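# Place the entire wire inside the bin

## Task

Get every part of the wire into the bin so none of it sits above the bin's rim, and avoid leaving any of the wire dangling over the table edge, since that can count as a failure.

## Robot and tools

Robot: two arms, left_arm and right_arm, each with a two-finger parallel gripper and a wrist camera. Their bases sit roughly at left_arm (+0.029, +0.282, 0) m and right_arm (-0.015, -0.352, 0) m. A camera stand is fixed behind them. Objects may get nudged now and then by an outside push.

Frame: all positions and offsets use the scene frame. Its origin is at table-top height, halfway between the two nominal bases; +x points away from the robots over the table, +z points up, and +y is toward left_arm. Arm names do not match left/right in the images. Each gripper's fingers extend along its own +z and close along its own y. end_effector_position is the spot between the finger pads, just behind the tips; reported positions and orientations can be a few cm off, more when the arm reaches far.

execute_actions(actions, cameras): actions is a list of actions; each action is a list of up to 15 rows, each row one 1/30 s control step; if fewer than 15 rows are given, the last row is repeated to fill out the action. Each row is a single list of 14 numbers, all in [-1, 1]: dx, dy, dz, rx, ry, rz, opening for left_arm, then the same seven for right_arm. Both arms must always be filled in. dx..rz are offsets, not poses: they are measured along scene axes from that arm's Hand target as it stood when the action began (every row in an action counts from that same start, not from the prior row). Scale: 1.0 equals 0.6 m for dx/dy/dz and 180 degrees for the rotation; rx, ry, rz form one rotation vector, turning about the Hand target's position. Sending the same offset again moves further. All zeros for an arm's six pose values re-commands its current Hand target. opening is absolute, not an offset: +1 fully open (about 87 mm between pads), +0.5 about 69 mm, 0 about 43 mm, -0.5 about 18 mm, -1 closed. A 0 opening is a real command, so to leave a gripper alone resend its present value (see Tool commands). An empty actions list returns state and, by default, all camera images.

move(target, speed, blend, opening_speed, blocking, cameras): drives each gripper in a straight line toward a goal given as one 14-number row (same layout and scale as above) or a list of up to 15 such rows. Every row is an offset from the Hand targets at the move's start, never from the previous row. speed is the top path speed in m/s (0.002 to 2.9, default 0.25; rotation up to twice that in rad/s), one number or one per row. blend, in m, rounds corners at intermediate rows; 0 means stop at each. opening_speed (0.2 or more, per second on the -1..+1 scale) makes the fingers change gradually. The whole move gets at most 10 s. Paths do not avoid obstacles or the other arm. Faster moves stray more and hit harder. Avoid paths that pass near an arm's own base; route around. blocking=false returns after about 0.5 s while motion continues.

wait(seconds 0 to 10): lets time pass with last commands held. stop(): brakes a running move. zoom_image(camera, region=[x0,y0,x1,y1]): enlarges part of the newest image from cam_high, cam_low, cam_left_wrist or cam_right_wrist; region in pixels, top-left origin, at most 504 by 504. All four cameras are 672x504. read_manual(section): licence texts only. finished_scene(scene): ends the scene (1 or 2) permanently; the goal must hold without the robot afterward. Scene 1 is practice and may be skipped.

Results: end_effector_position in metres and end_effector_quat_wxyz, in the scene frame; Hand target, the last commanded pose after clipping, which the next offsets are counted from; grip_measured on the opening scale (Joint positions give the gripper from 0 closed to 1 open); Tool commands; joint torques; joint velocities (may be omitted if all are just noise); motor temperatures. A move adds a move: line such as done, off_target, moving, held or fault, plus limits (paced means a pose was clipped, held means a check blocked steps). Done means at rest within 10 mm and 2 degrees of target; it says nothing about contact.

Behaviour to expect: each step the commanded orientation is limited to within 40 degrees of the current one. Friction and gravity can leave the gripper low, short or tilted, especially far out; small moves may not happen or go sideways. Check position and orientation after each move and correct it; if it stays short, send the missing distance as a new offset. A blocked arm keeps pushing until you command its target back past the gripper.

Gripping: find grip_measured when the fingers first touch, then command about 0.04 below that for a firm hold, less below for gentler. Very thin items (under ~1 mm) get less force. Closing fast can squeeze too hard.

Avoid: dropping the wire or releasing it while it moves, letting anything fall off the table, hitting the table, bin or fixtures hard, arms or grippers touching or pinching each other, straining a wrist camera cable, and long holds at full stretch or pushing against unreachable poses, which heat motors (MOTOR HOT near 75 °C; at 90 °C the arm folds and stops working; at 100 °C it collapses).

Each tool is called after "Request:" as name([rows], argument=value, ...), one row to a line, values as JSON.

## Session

Request:
execute_actions(actions=[])

Scene clock: 0.00 s.
left_arm: end_effector_position=(+0.3458, +0.2181, +0.2254) grip_measured=+0.998 end_effector_quat_wxyz=(+0.569, -0.266, +0.747, -0.217) | right_arm: end_effector_position=(+0.2234, -0.1913, +0.2309) grip_measured=+1.000 end_effector_quat_wxyz=(+0.629, +0.193, +0.722, +0.212)
Joint positions: left_arm=[-0.207 0.8 0.631 -0.096 -0.178 -0.756 0.999] | right_arm=[1.088 0.715 0.536 -0.038 0.992 0.77 1]
Joint velocities: within noise
Joint torques (N m): no reading
Motor temperatures (°C): left_arm=[19 28 25 22 20 18 20] | right_arm=[21 24 25 21 20 20 20]
Heat: left arm: 28 °C; right arm: 25 °C.
Hand target: left_arm +0.3480, +0.2182, +0.2377; +0.581, -0.265, +0.737, -0.223 | right_arm +0.2233, -0.1913, +0.2321; +0.629, +0.193, +0.722, +0.213
Tool commands: left_gripper/opening=+1.0 right_gripper/opening=+1.0
camera_calibration:
cam_left_wrist: T_world_to_cam=[[0.160697, -0.747546, 0.644477, -0.0437401], [-0.873788, -0.411398, -0.259317, 0.471329], [0.458988, -0.521466, -0.719308, 0.259682], [0, 0, 0, 1]] pos_world=[0.299679, 0.296621, 0.337204]
cam_right_wrist: T_world_to_cam=[[-0.012041, -0.828963, -0.559174, -0.028777], [-0.846925, 0.305741, -0.435017, 0.368436], [0.531575, 0.468341, -0.705751, 0.282775], [0, 0, 0, 1]] pos_world=[0.161375, -0.268936, 0.343753]

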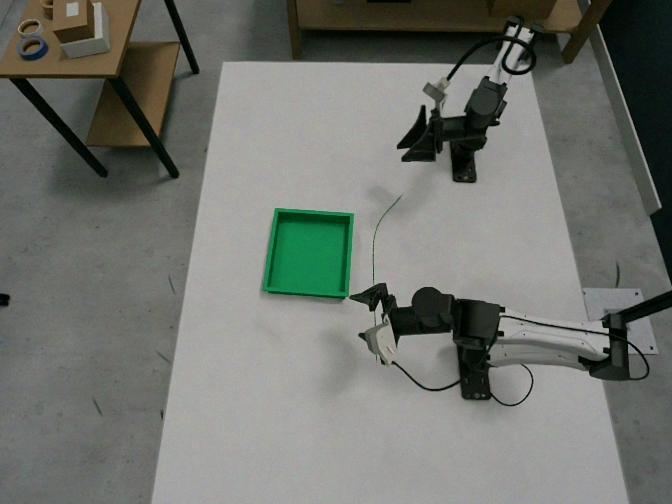

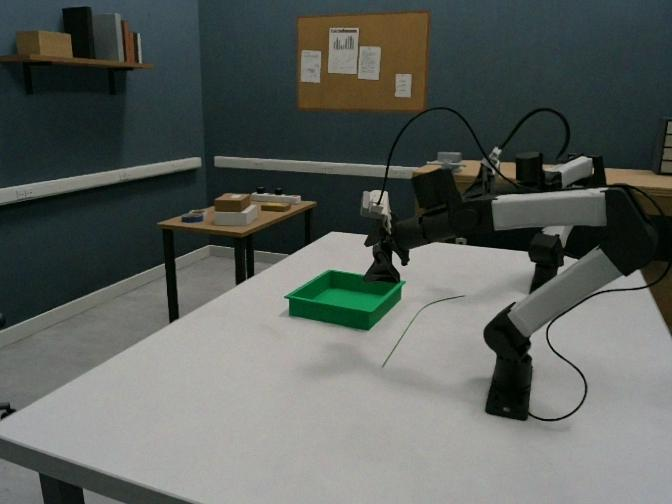

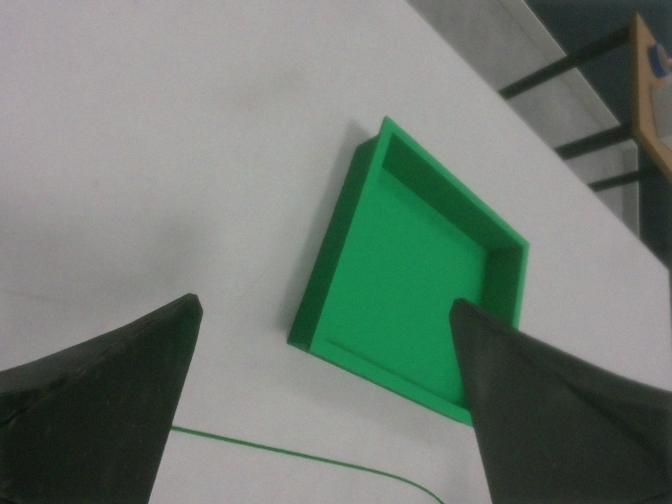

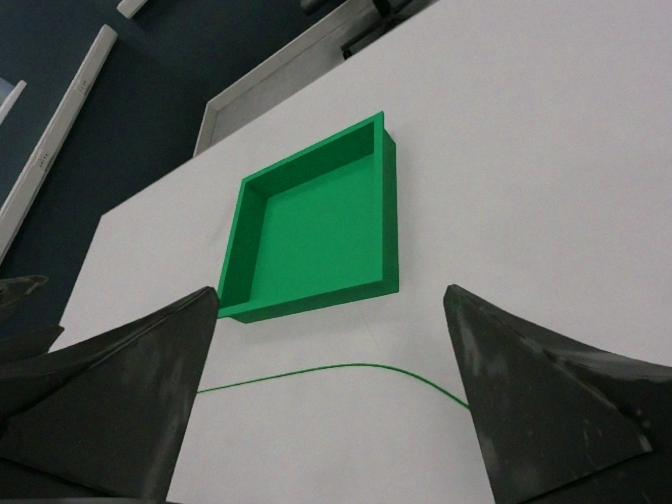

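Request:
move(target=[-0.07,0.053,-0.196,0.472,0.21,-0.5885,0.2,-0.03,-0.018,-0.187,-0.332,0.365,0.346,0.2], speed=0.5, cameras=["all"])

Scene clock: 5.33 s.
left_arm: end_effector_position=(+0.3063, +0.2496, +0.1159) grip_measured=+0.200 end_effector_quat_wxyz=(+0.010, +0.702, +0.712, -0.001) | right_arm: end_effector_position=(+0.2030, -0.2051, +0.1171) grip_measured=+0.200 end_effector_quat_wxyz=(+0.002, -0.395, +0.919, -0.002)
Joint positions: left_arm=[-0.252 1.613 1.328 -1.27 0.011 1.303 0.6] | right_arm=[0.646 1.687 1.411 -1.292 0.004 -0.186 0.6]
Joint torques (N m): left_arm=[-0.38 -5.33 7.92 -0.07 0 0.17] | right_arm=[0.54 -5.42 7.09 0.35 0.01 -0.14]
Heat: left arm: 28 °C; right arm: 25 °C.
Hand target: left_arm +0.3060, +0.2500, +0.1202; +0.001, +0.707, +0.707, -0.001 | right_arm +0.2053, -0.2019, +0.1199; +0.000, -0.400, +0.916, -0.001
Off the commanded pose: left_arm 0.004 m, 1 deg | right_arm 0.005 m, 1 deg.
move: done
camera_calibration:
cam_left_wrist: T_world_to_cam=[[-0.999055, -0.0399221, -0.0171948, 0.312032], [-0.0390638, 0.651107, 0.75798, -0.217382], [-0.0190644, 0.757935, -0.652051, 0.0348124], [0, 0, 0, 1]] pos_world=[0.303909, 0.12761, 0.192836]
cam_right_wrist: T_world_to_cam=[[0.717696, -0.69635, 0.0031401, -0.290938], [-0.44829, -0.458572, 0.767299, -0.072634], [-0.532868, -0.552095, -0.641282, 0.218958], [0, 0, 0, 1]] pos_world=[0.292919, -0.115017, 0.197059]

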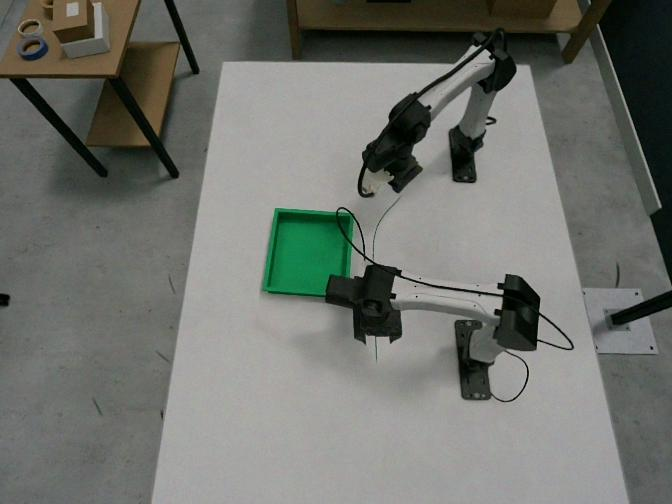

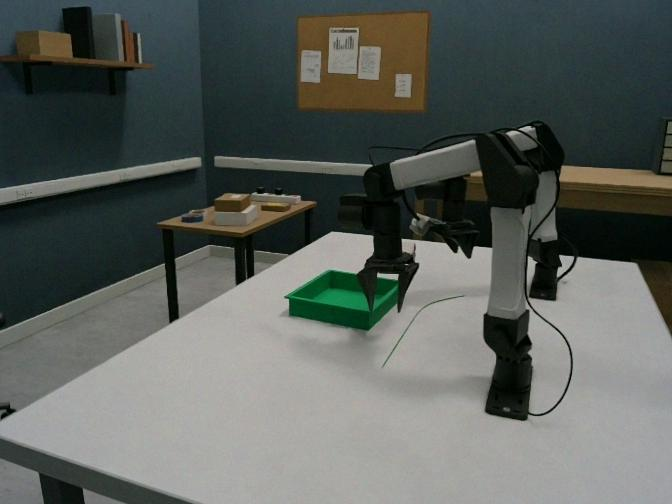

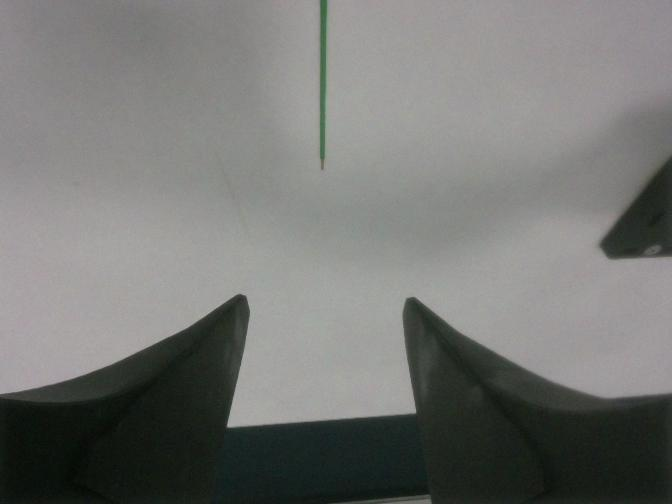

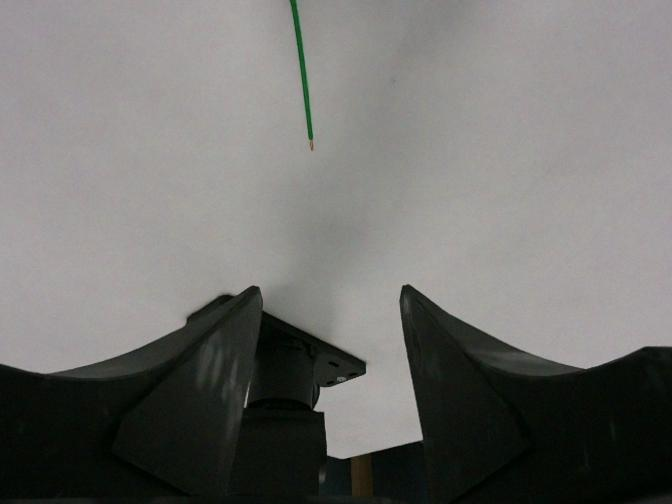

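Request:
move(target=[-0.005,0.008,-0.172,0,0,0,-0.2,-0.005,0.025,-0.181,0,0,0,-0.2], speed=0.2, cameras=["cam_left_wrist","cam_right_wrist"])

Scene clock: 7.83 s.
left_arm: end_effector_position=(+0.3034, +0.2508, +0.0202) grip_measured=-0.200 end_effector_quat_wxyz=(+0.006, +0.707, +0.707, -0.002) | right_arm: end_effector_position=(+0.2054, -0.1871, +0.0185) grip_measured=-0.200 end_effector_quat_wxyz=(+0.007, -0.402, +0.916, +0.000)
Joint positions: left_arm=[-0.252 1.692 1.021 -0.89 0.009 1.317 0.4] | right_arm=[0.689 1.808 1.153 -0.902 0.004 -0.158 0.4]
Joint torques (N m): left_arm=[0.64 -5.67 4.82 0.25 0.04 0.19] | right_arm=[0.54 -6.12 3.59 0.65 0.01 0.04]
Heat: left arm: 28 °C; right arm: 26 °C.
Hand target: left_arm +0.3030, +0.2548, +0.0170; +0.000, +0.707, +0.707, -0.001 | right_arm +0.2023, -0.1870, +0.0114; +0.000, -0.400, +0.916, -0.001
Off the commanded pose: left_arm 0.005 m, 1 deg | right_arm 0.008 m, 1 deg.
move: done
camera_calibration:
cam_left_wrist: T_world_to_cam=[[-0.999604, -0.0257463, -0.0113425, 0.30402], [-0.0253403, 0.648783, 0.760551, -0.149362], [-0.0122225, 0.760537, -0.649179, -0.0314202], [0, 0, 0, 1]] pos_world=[0.299731, 0.128627, 0.0966483]
cam_right_wrist: T_world_to_cam=[[0.728461, -0.685072, 0.0046021, -0.279926], [-0.44725, -0.470467, 0.760676, 0.0101182], [-0.518953, -0.556181, -0.649115, 0.163451], [0, 0, 0, 1]] pos_world=[0.293264, -0.096101, 0.0996902]
Images, in order (width x height): cam_left_wrist 672x504, cam_right_wrist 672x504.

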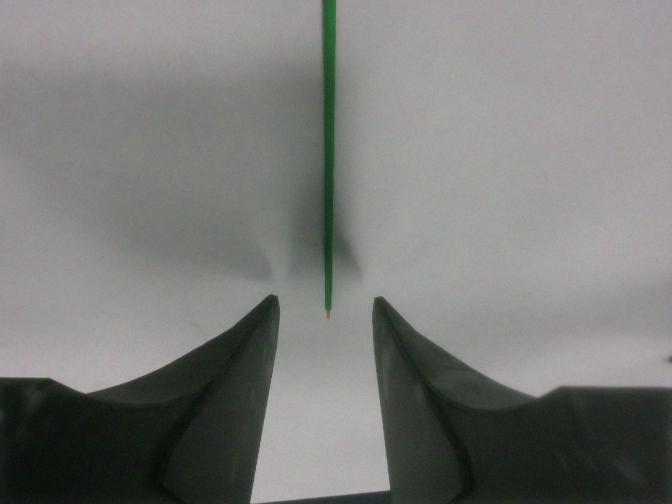

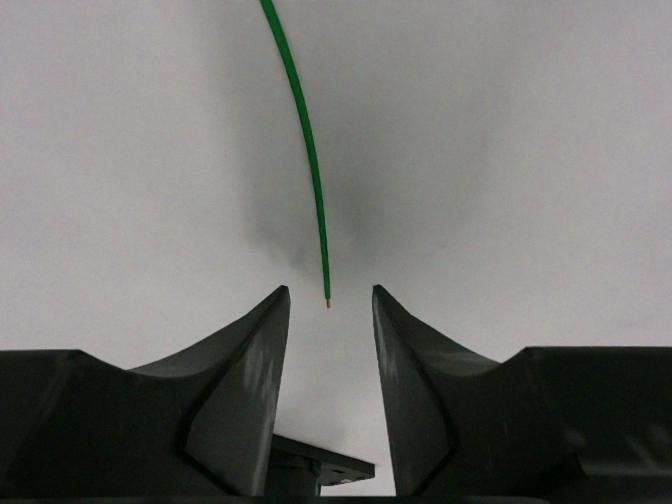

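Request:
move([
  [0,0,-0.028,0,0,0,-0.4,0,0,-0.028,0,0,0,-0.4],
  [0,0,-0.028,0,0,0,-1,0,0,-0.028,0,0,0,-1],
], speed=0.05, opening_speed=1, cameras=["cam_left_wrist","cam_right_wrist"])

Scene clock: 10.87 s.
left_arm: end_effector_position=(+0.3102, +0.2509, +0.0086) grip_measured=-0.968 end_effector_quat_wxyz=(+0.015, +0.707, +0.707, +0.010) | right_arm: end_effector_position=(+0.2043, -0.1872, +0.0058) grip_measured=-0.938 end_effector_quat_wxyz=(+0.005, -0.401, +0.916, +0.000)
Joint positions: left_arm=[-0.252 1.713 0.992 -0.814 -0.001 1.319 0.016] | right_arm=[0.691 1.828 1.123 -0.856 0.003 -0.156 0.031]
Joint torques (N m): left_arm=[0.7 -4.79 3.95 0.24 0.15 0.15] | right_arm=[0.47 -5.53 2.92 0.83 0.02 0.01]
Heat: left arm: 28 °C; right arm: 26 °C.
Hand target: left_arm +0.3030, +0.2549, +0.0001; +0.000, +0.707, +0.707, -0.001 | right_arm +0.2022, -0.1871, -0.0055; +0.000, -0.400, +0.916, -0.001
Off the commanded pose: left_arm 0.012 m, 2 deg | right_arm 0.011 m, 1 deg.
move: off_target (left_arm, right_arm); target 2's new opening was sent with right_arm's hand 0.012 m and 1 deg from that target
camera_calibration:
cam_left_wrist: T_world_to_cam=[[-0.998915, -0.0240373, -0.039882, 0.310369], [-0.0459634, 0.646284, 0.761711, -0.133539], [0.0074656, 0.762718, -0.646688, -0.04558], [0, 0, 0, 1]] pos_world=[0.304235, 0.128529, 0.0846202]
cam_right_wrist: T_world_to_cam=[[0.727725, -0.685863, 0.00294449, -0.279077], [-0.44515, -0.469046, 0.762782, 0.0189546], [-0.521783, -0.556407, -0.646649, 0.155134], [0, 0, 0, 1]] pos_world=[0.292475, -0.0962002, 0.0866806]
Images, in order (width x height): cam_left_wrist 672x504, cam_right_wrist 672x504.

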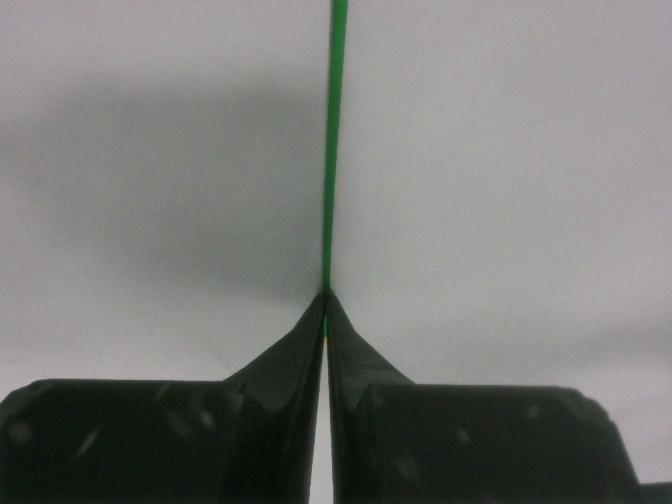

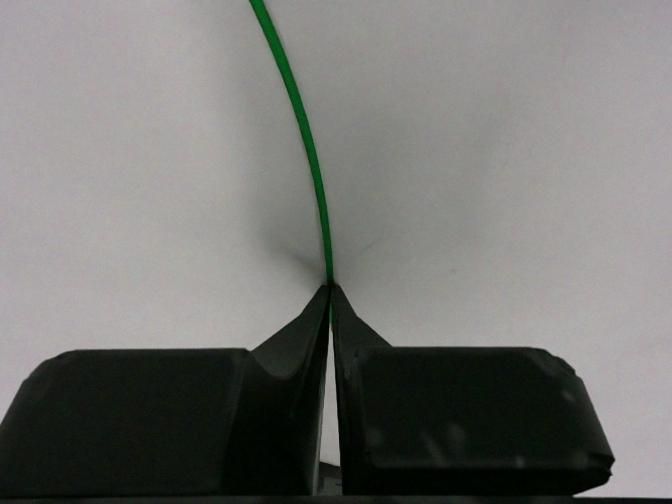

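Request:
move([
  [0,-0.017,0.1,0,0,0,-1,0.013,0.013,0.11,0,0,0,-1],
  [-0.005,-0.0915,0.4,-0.066,-0.066,0.496,-1,0.08,-0.021,0.41,0.034,-0.079,-0.261,-1],
  [0.045,-0.183,0.3,-0.066,-0.066,0.496,-1,0.138,0.02,0.31,0.034,-0.079,-0.261,-1],
], speed=0.35, blend=0.03, cameras=["all"])

Request:
zoom_image(camera="cam_low", region=[260, 180, 480, 350])

Scene clock: 15.63 s.
left_arm: end_effector_position=(+0.3262, +0.1444, +0.1788) grip_measured=-0.968 end_effector_quat_wxyz=(+0.122, +0.007, +0.993, -0.004) | right_arm: end_effector_position=(+0.2830, -0.1754, +0.1845) grip_measured=-0.938 end_effector_quat_wxyz=(+0.129, -0.003, +0.992, +0.004)
Joint positions: left_arm=[-0.432 1.732 1.721 -1.333 -0.093 -0.408 0.016] | right_arm=[0.559 1.806 1.833 -1.37 0.124 0.519 0.031]
Joint torques (N m): left_arm=[-0.08 -7.88 5.94 0.79 -0.25 -0.02] | right_arm=[0.47 -7.3 4.34 1 0.27 0.05]
Heat: left arm: 29 °C; right arm: 26 °C.
Hand target: left_arm +0.3301, +0.1450, +0.1802; +0.133, +0.001, +0.991, +0.000 | right_arm +0.2850, -0.1749, +0.1806; +0.131, +0.001, +0.991, -0.001
Off the commanded pose: left_arm 0.004 m, 1 deg | right_arm 0.004 m, 1 deg.
move: done
camera_calibration:
cam_left_wrist: T_world_to_cam=[[0.0112729, -0.999909, 0.00737072, 0.133445], [-0.806903, -0.00474293, 0.590664, 0.179322], [-0.590576, -0.0126059, -0.806884, 0.481252], [0, 0, 0, 1]] pos_world=[0.427407, 0.14035, 0.281412]
cam_right_wrist: T_world_to_cam=[[-0.00390034, -0.999925, -0.0115911, -0.174185], [-0.814812, -0.00354172, 0.579714, 0.143291], [-0.579712, 0.0117056, -0.814737, 0.465355], [0, 0, 0, 1]] pos_world=[0.385848, -0.179111, 0.294056]

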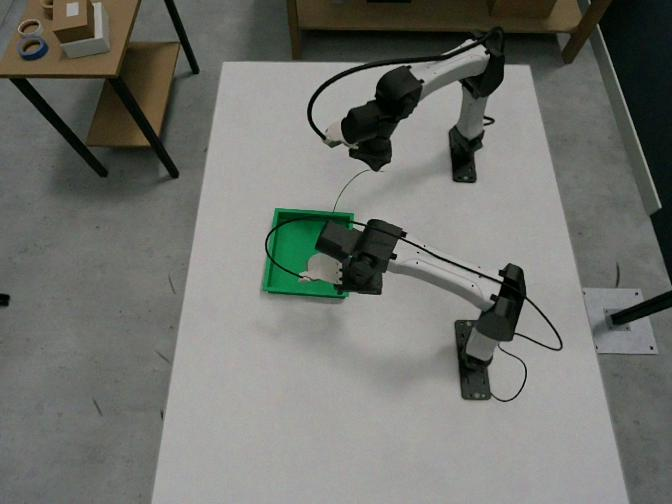

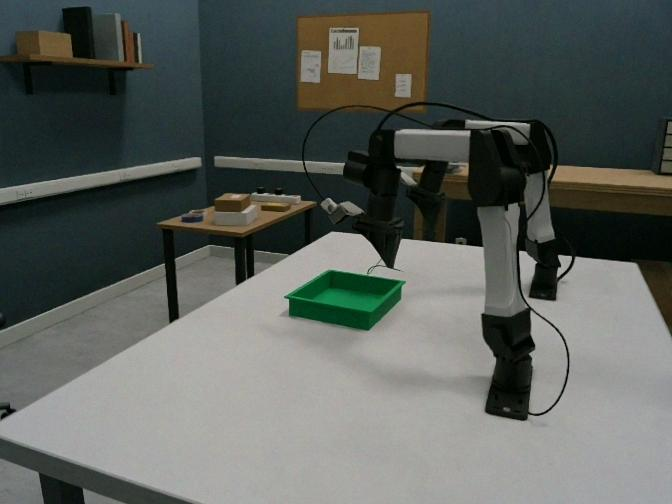

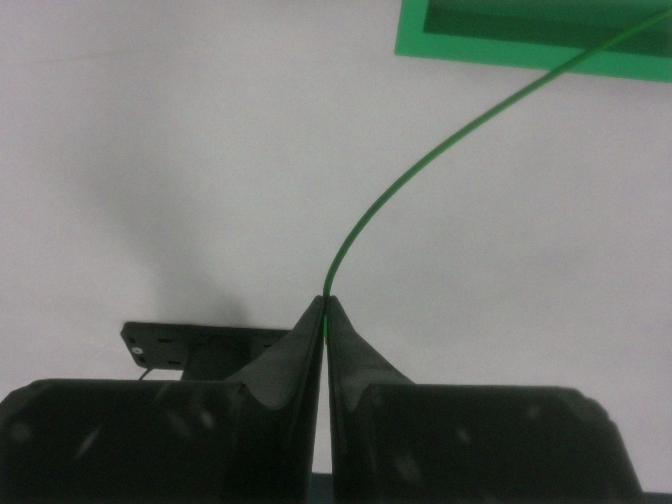

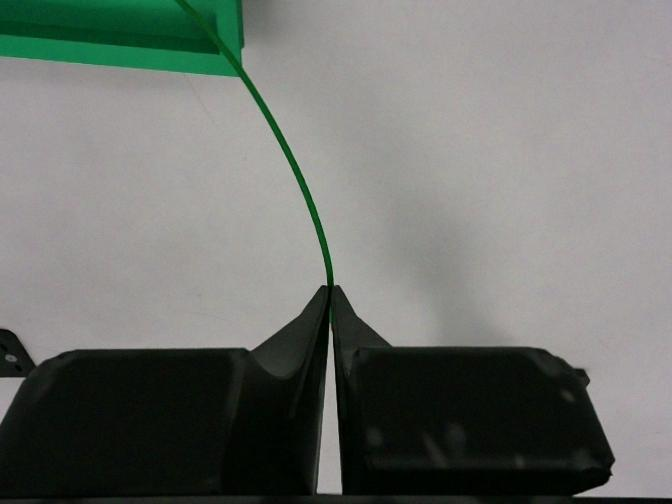

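Scaled by 2.291 from the camera's 672x504 image, which has a finer 960x720 frame.

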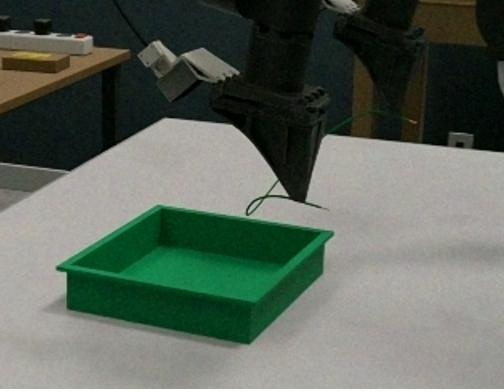

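Request:
move([
  [0.163,-0.172,-0.1,0,0,0,-1,0.155,0.145,-0.1,0,0,0,-1],
  [0.203,-0.172,-0.255,0,0,0,-1,0.195,0.138,-0.262,0,0,0,-1],
], speed=[0.2,0.12], blend=0.02, cameras=["all"])

Request:
zoom_image(camera="cam_low", region=[260, 200, 460, 350])

Request:
zoom_image(camera="cam_high", region=[230, 160, 390, 310])

Scene clock: 17.60 s.
left_arm: end_effector_position=(+0.4294, +0.0412, +0.1039) grip_measured=-0.968 end_effector_quat_wxyz=(+0.128, +0.005, +0.992, -0.007) | right_arm: end_effector_position=(+0.3753, -0.0918, +0.1232) grip_measured=-0.938 end_effector_quat_wxyz=(+0.142, -0.003, +0.990, +0.013)
Joint positions: left_arm=[-0.542 2.308 2.257 -1.292 -0.118 -0.518 0.016] | right_arm=[0.612 2.304 2.326 -1.34 0.135 0.567 0.031]
Joint torques (N m): left_arm=[-0.27 -11.7 8.76 0.42 -0.27 -0.03] | right_arm=[0.08 -12.25 4.55 0.89 0.14 -0.06]
Heat: left arm: 30 °C; right arm: 26 °C.
Hand target: left_arm +0.4311, +0.0415, +0.1085; +0.133, +0.001, +0.991, +0.000 (not the last commanded pose) | right_arm +0.3734, -0.0933, +0.1256; +0.141, -0.003, +0.990, +0.013 (not the last commanded pose)
Off the commanded pose: left_arm 0.080 m, 1 deg | right_arm 0.103 m, 2 deg.
move: held (right_arm; a check stopped the path), off_target (left_arm; braked when a check withheld steps of right_arm); path passed 0 of 2 targets; limits=held
pose unreachable (right arm): on one or more control steps of this call, first in action 0 (counted from 0), this arm could not follow its commanded pose, so it was not sent that pose on those steps. It may still have moved: this result reports where it is.
cause: moving toward the commanded pose would bring a part of the arm too close to another arm (this arm's wrist (the part past joint 4) and the left arm's wrist (the part past joint 4), at the place that arm is still heading or pushing toward).
camera_calibration:
cam_left_wrist: T_world_to_cam=[[0.0136308, -0.999821, 0.0131361, 0.0279913], [-0.813987, -0.00346548, 0.580872, 0.310363], [-0.580723, -0.0186104, -0.813889, 0.477276], [0, 0, 0, 1]] pos_world=[0.529415, 0.0379441, 0.2078]
cam_right_wrist: T_world_to_cam=[[0.00039305, -0.999584, -0.0288502, -0.0903135], [-0.82919, -0.0164521, 0.558725, 0.2611], [-0.558967, 0.0237027, -0.828851, 0.463055], [0, 0, 0, 1]] pos_world=[0.475369, -0.0969559, 0.235315]

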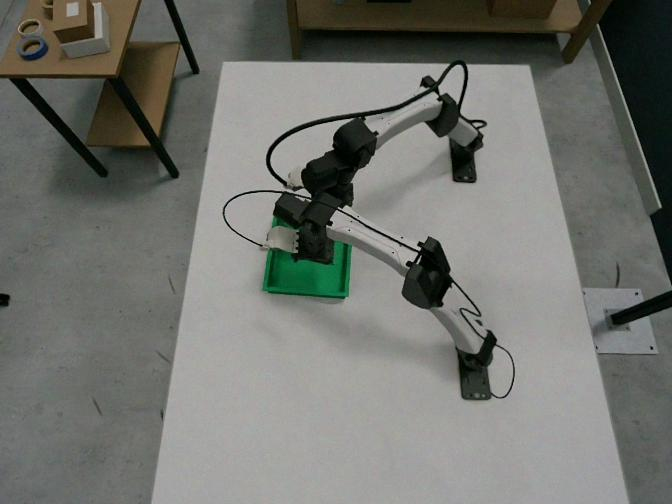

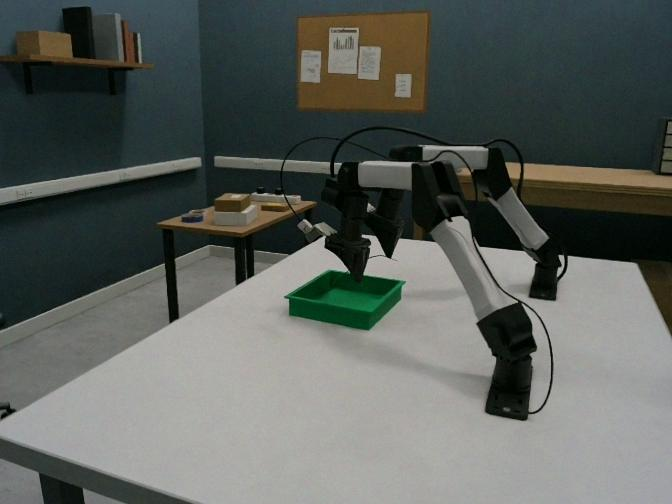

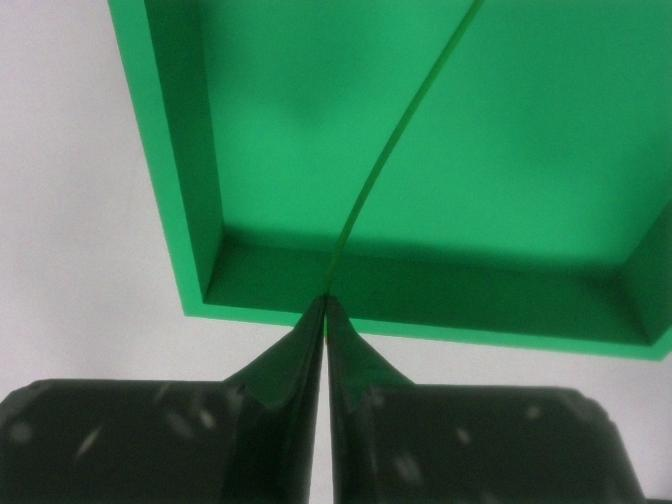

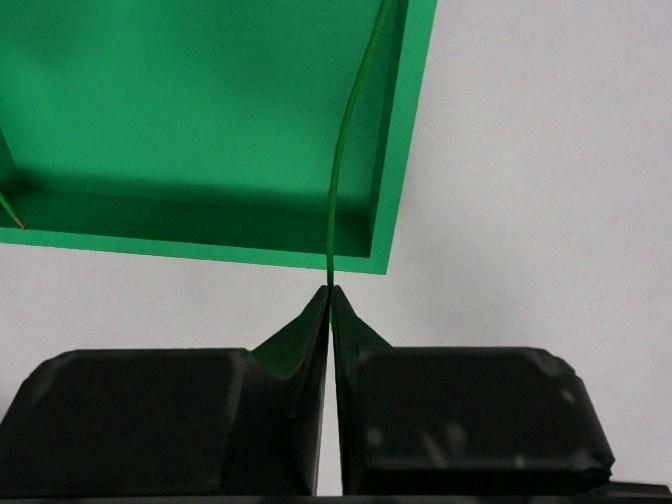

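Scaled by 2.520 from the camera's 672x504 image, which has a finer 960x720 frame.

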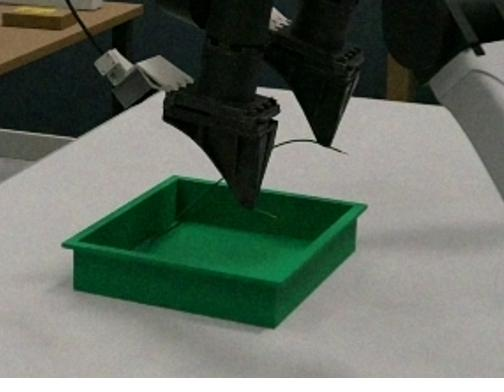

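Scaled by 3.150 from the camera's 672x504 image, which has a finer 960x720 frame.

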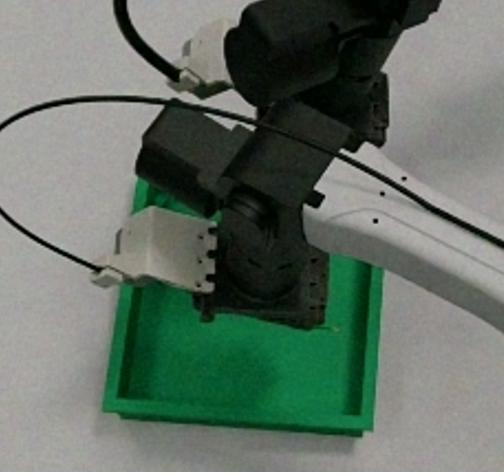

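Request:
move([
  [0,0.03,0,0,0,0,-1,0.0,-0.012,0.0,0,0,0,-1],
  [0.037,0.03,-0.139,0,0,0,-1,0.049,-0.012,-0.174,0,0,0,-1],
], speed=0.12, blend=0.008, cameras=["all"])

Request:
zoom_image(camera="cam_low", region=[260, 200, 460, 350])

Request:
zoom_image(camera="cam_high", region=[230, 160, 390, 310])

Scene clock: 19.93 s.
left_arm: end_effector_position=(+0.4503, +0.0570, +0.0307) grip_measured=-0.968 end_effector_quat_wxyz=(+0.132, +0.000, +0.991, -0.003) | right_arm: end_effector_position=(+0.4041, -0.0992, +0.0353) grip_measured=-0.938 end_effector_quat_wxyz=(+0.153, -0.001, +0.988, +0.014)
Joint positions: left_arm=[-0.493 2.336 2.013 -1.011 -0.118 -0.479 0.016] | right_arm=[0.569 2.338 2.029 -0.984 0.135 0.528 0.031]
Joint torques (N m): left_arm=[0.39 -11.79 5.7 0.81 -0.12 0.15] | right_arm=[-0.29 -10.24 4.34 1.1 0.04 -0.12]
Heat: left arm: 31 °C; right arm: 28 °C.
Hand target: left_arm +0.4533, +0.0595, +0.0251; +0.133, +0.001, +0.991, +0.000 | right_arm +0.4028, -0.1005, +0.0211; +0.141, -0.003, +0.990, +0.013
Off the commanded pose: left_arm 0.007 m, 0 deg | right_arm 0.014 m, 1 deg.
move: off_target (right_arm)
camera_calibration:
cam_left_wrist: T_world_to_cam=[[0.0235729, -0.999695, 0.00735769, 0.0402674], [-0.81838, -0.0150694, 0.57448, 0.372685], [-0.574194, -0.0195636, -0.818486, 0.427348], [0, 0, 0, 1]] pos_world=[0.549429, 0.0542317, 0.135382]
cam_right_wrist: T_world_to_cam=[[-0.00439775, -0.999487, -0.03172, -0.0983701], [-0.841993, -0.0134113, 0.539322, 0.340125], [-0.539471, 0.0290798, -0.841502, 0.399552], [0, 0, 0, 1]] pos_world=[0.501497, -0.105377, 0.149667]

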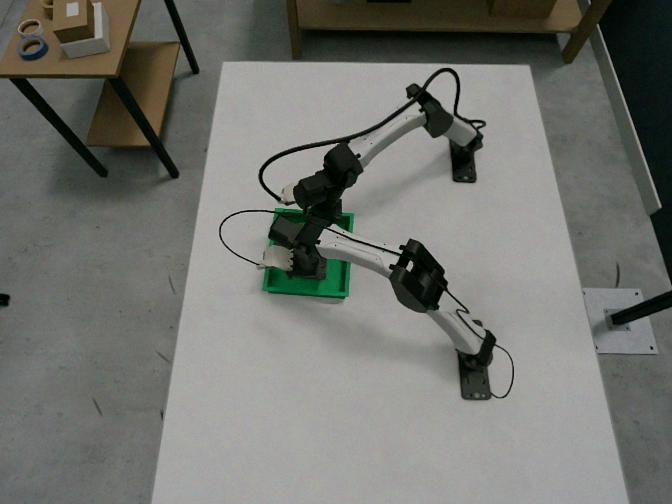

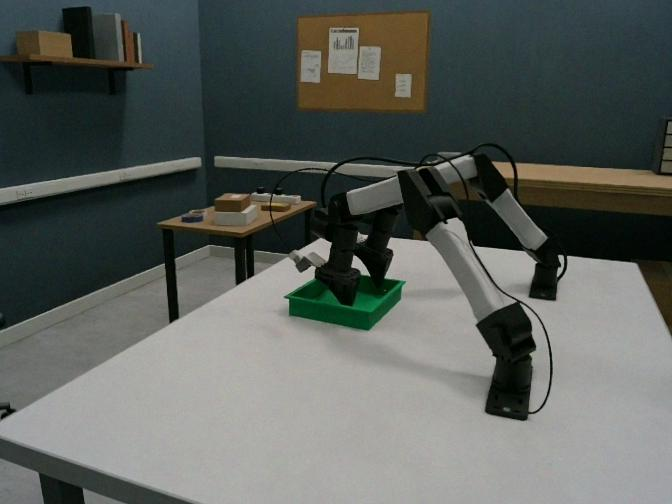

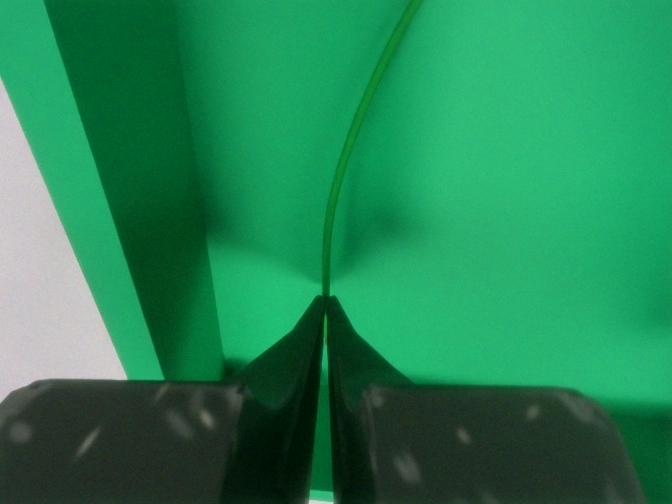

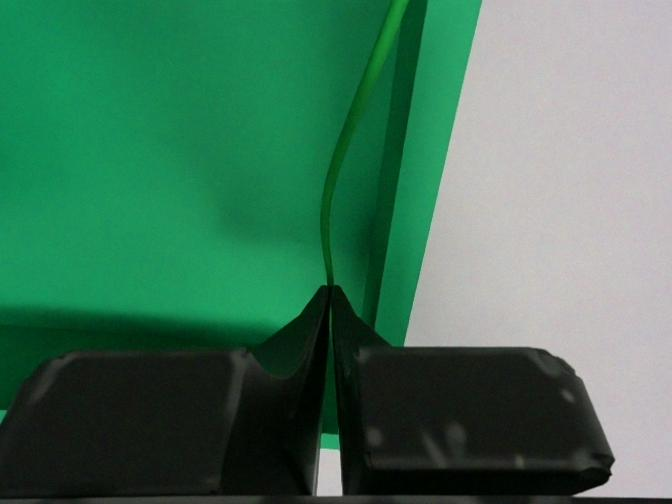

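Scaled by 2.520 from the camera's 672x504 image, which has a finer 960x720 frame.

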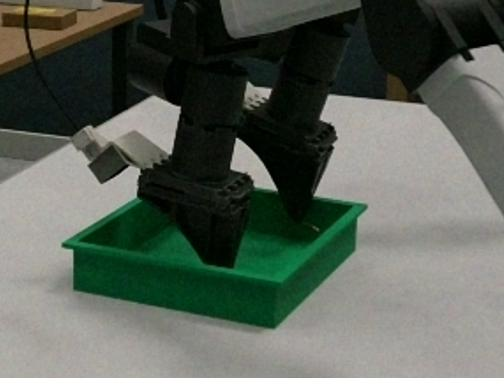

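Scaled by 3.150 from the camera's 672x504 image, which has a finer 960x720 frame.

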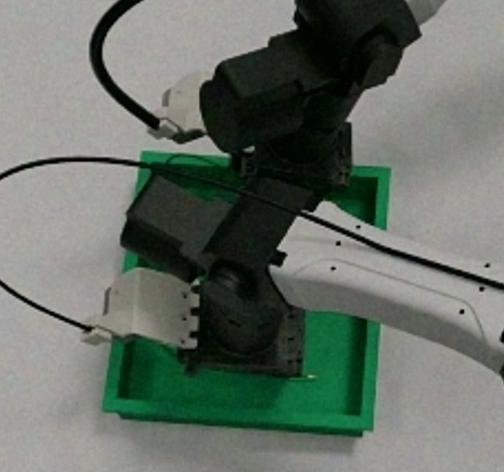

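Request:
zoom_image(camera="cam_high", region=[265, 195, 345, 255])

Scaled by 6.300 from the camera's 672x504 image, which has a finer 960x720 frame.

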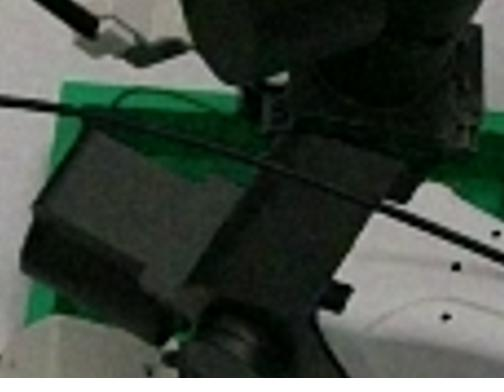

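Request:
move([
  [0,0,0.06,0,0.04,-0.02,-1,0,0.005,0.09,0,0.05,0.04,-1],
  [0,0,0.06,0,0.075,-0.05,-1,0,0.015,0.09,0,0.09,0.09,-1],
], speed=0.15, blend=0.01, cameras=["all"])

Request:
zoom_image(camera="cam_low", region=[260, 200, 460, 350])

Request:
zoom_image(camera="cam_high", region=[255, 185, 375, 305])

Scene clock: 24.67 s.
left_arm: end_effector_position=(+0.4633, +0.0531, +0.0607) grip_measured=-0.968 end_effector_quat_wxyz=(+0.066, +0.076, +0.995, -0.025) | right_arm: end_effector_position=(+0.4031, -0.0914, +0.0825) grip_measured=-0.938 end_effector_quat_wxyz=(+0.075, -0.132, +0.987, +0.058)
Joint positions: left_arm=[-0.46 2.668 2.749 -1.51 -0.003 -0.307 0.016] | right_arm=[0.538 2.669 2.839 -1.558 -0.051 0.255 0.031]
Joint torques (N m): left_arm=[0.55 -12.59 8.34 -0.17 0.16 0.13] | right_arm=[-0.28 -10.62 6.74 0.66 -0.1 -0.13]
Motor temperatures (°C): left_arm=[19 32 28 23 20 18 20] | right_arm=[21 29 27 22 20 20 20]
Heat: left arm: 32 °C; right arm: 29 °C.
Hand target: left_arm +0.4533, +0.0595, +0.0611; +0.015, +0.079, +0.997, -0.011 | right_arm +0.4028, -0.0915, +0.0751; -0.003, -0.140, +0.990, +0.032
Off the commanded pose: left_arm 0.012 m, 6 deg | right_arm 0.007 m, 9 deg.
elbow stopped short (right arm): the move would have taken joint 3 (elbow) straighter than the controller allows.
joint sent to its limit (left arm) — joint 4 (wrist pitch), lower limit. The joint targets are off in orientation, not in position.
move: off_target (left_arm, right_arm)
camera_calibration:
cam_left_wrist: T_world_to_cam=[[-0.129874, -0.9908, 0.0380626, 0.104569], [-0.728224, 0.121368, 0.674507, 0.310944], [-0.672921, 0.0598831, -0.737287, 0.495909], [0, 0, 0, 1]] pos_world=[0.573725, 0.0361717, 0.151913]
cam_right_wrist: T_world_to_cam=[[0.260124, -0.960605, -0.0978472, -0.186697], [-0.713355, -0.259481, 0.650995, 0.230417], [-0.650738, -0.0995394, -0.75275, 0.464147], [0, 0, 0, 1]] pos_world=[0.514972, -0.0733521, 0.181118]

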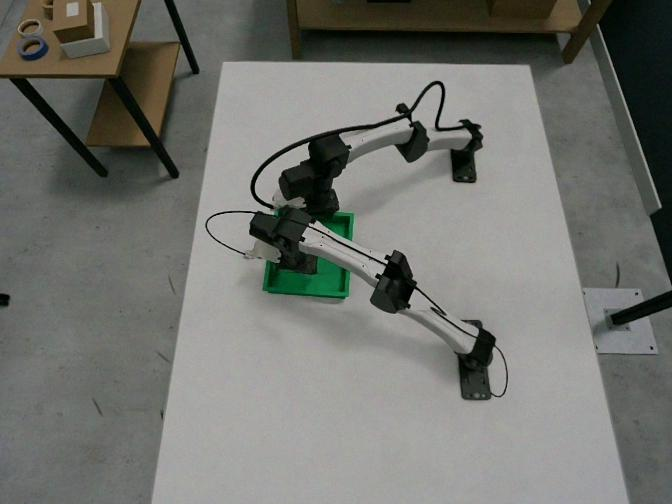

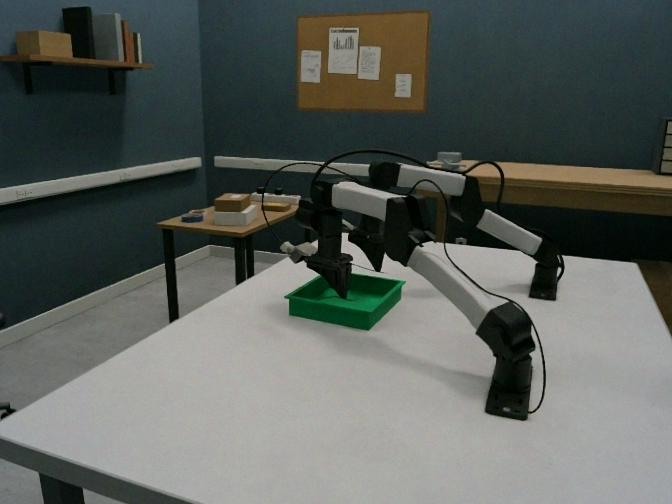

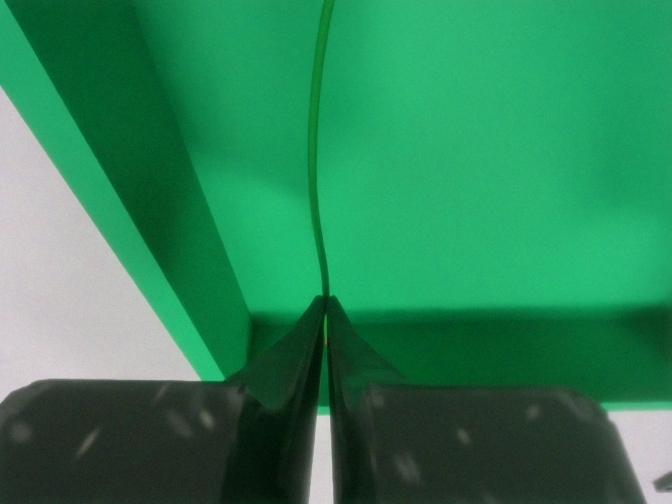

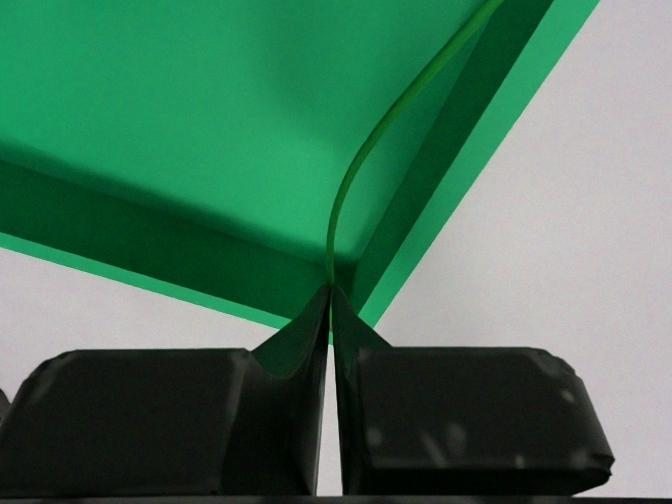

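Scaled by 2.520 from the camera's 672x504 image, which has a finer 960x720 frame.

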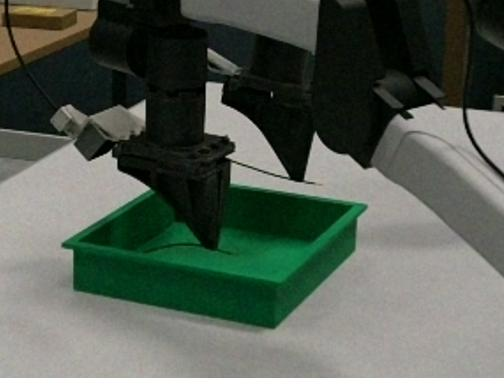

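Scaled by 4.200 from the camera's 672x504 image, which has a finer 960x720 frame.

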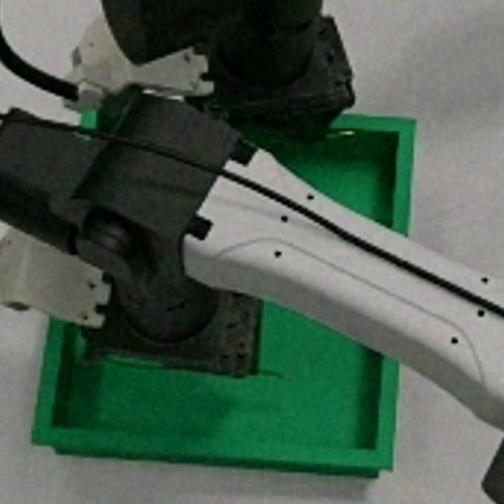

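Request:
move([
  [0.05,0.005,0,0,-0.03,0,-1,0.008,0.03,-0.01,0,-0.02,0,-1],
  [0.05,0.005,-0.06,0,-0.03,0,-1,0.008,0.03,-0.095,0,-0.02,0,-1],
], speed=0.12, blend=0.01, cameras=["all"])

Request:
zoom_image(camera="cam_low", region=[260, 200, 460, 350])

Request:
zoom_image(camera="cam_high", region=[255, 185, 375, 305])

Scene clock: 27.40 s.
left_arm: end_effector_position=(+0.4761, +0.0605, +0.0235) grip_measured=-0.968 end_effector_quat_wxyz=(+0.056, +0.078, +0.995, -0.013) | right_arm: end_effector_position=(+0.4015, -0.0754, +0.0236) grip_measured=-0.938 end_effector_quat_wxyz=(+0.046, -0.142, +0.988, +0.043)
Joint positions: left_arm=[-0.441 2.791 2.84 -1.506 -0.015 -0.285 0.016] | right_arm=[0.57 2.794 2.843 -1.502 -0.042 0.266 0.031]
Joint torques (N m): left_arm=[0.29 -13.65 8.01 0.5 -0.17 0.16] | right_arm=[0.27 -11.74 6.63 0.81 0.16 0.01]
Heat: left arm: 33 °C; right arm: 30 °C.
Hand target: left_arm +0.4833, +0.0624, +0.0251; +0.062, +0.079, +0.995, -0.007 | right_arm +0.4076, -0.0734, +0.0181; +0.029, -0.141, +0.989, +0.028
Off the commanded pose: left_arm 0.008 m, 1 deg | right_arm 0.008 m, 3 deg.
elbow stopped short (left arm): the move would have taken joint 3 (elbow) straighter than the controller allows.
elbow stopped short (right arm): the move would have taken joint 3 (elbow) straighter than the controller allows.
move: off_target (right_arm)
camera_calibration:
cam_left_wrist: T_world_to_cam=[[-0.131099, -0.991249, 0.0154498, 0.11609], [-0.715119, 0.105349, 0.691019, 0.33877], [-0.686599, 0.0795435, -0.722672, 0.481562], [0, 0, 0, 1]] pos_world=[0.58812, 0.0410792, 0.112121]
cam_right_wrist: T_world_to_cam=[[0.274631, -0.958685, -0.0741717, -0.182869], [-0.672826, -0.246703, 0.697455, 0.255347], [-0.686938, -0.141638, -0.71278, 0.430865], [0, 0, 0, 1]] pos_world=[0.518003, -0.0512922, 0.115455]

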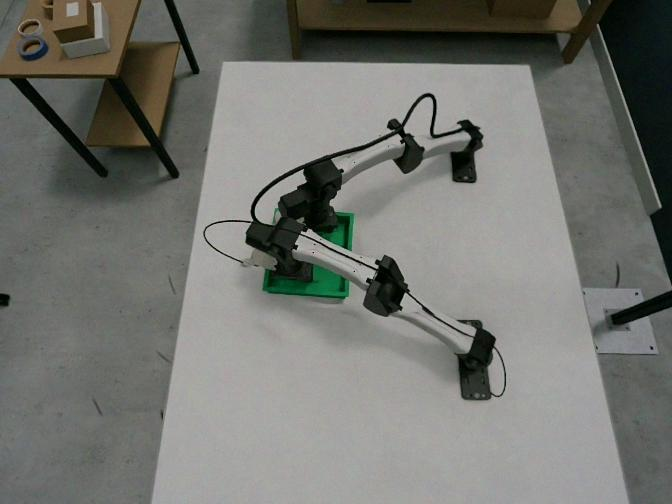

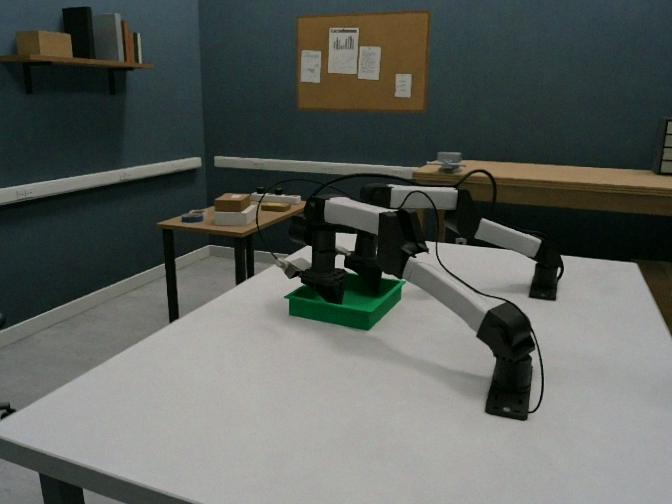

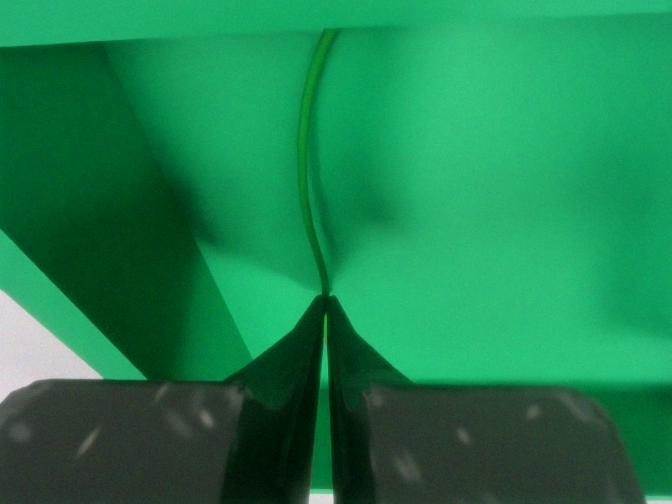

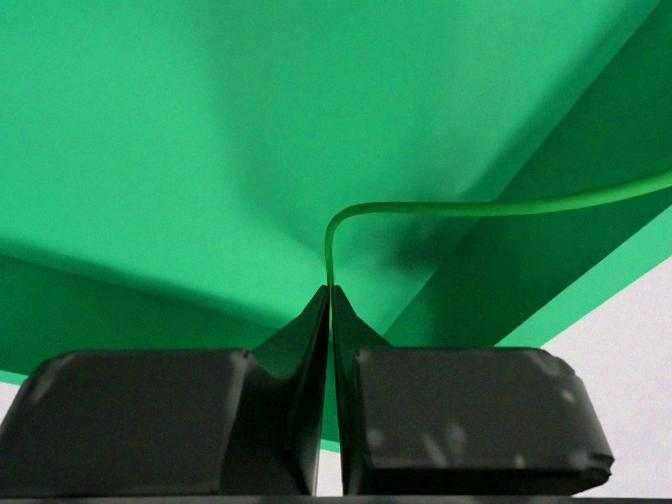

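Scaled by 2.520 from the camera's 672x504 image, which has a finer 960x720 frame.

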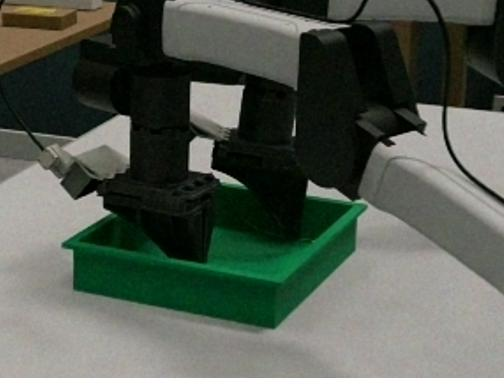

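Scaled by 4.200 from the camera's 672x504 image, which has a finer 960x720 frame.

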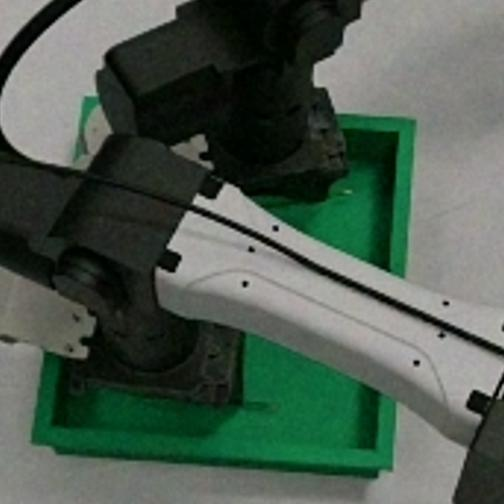

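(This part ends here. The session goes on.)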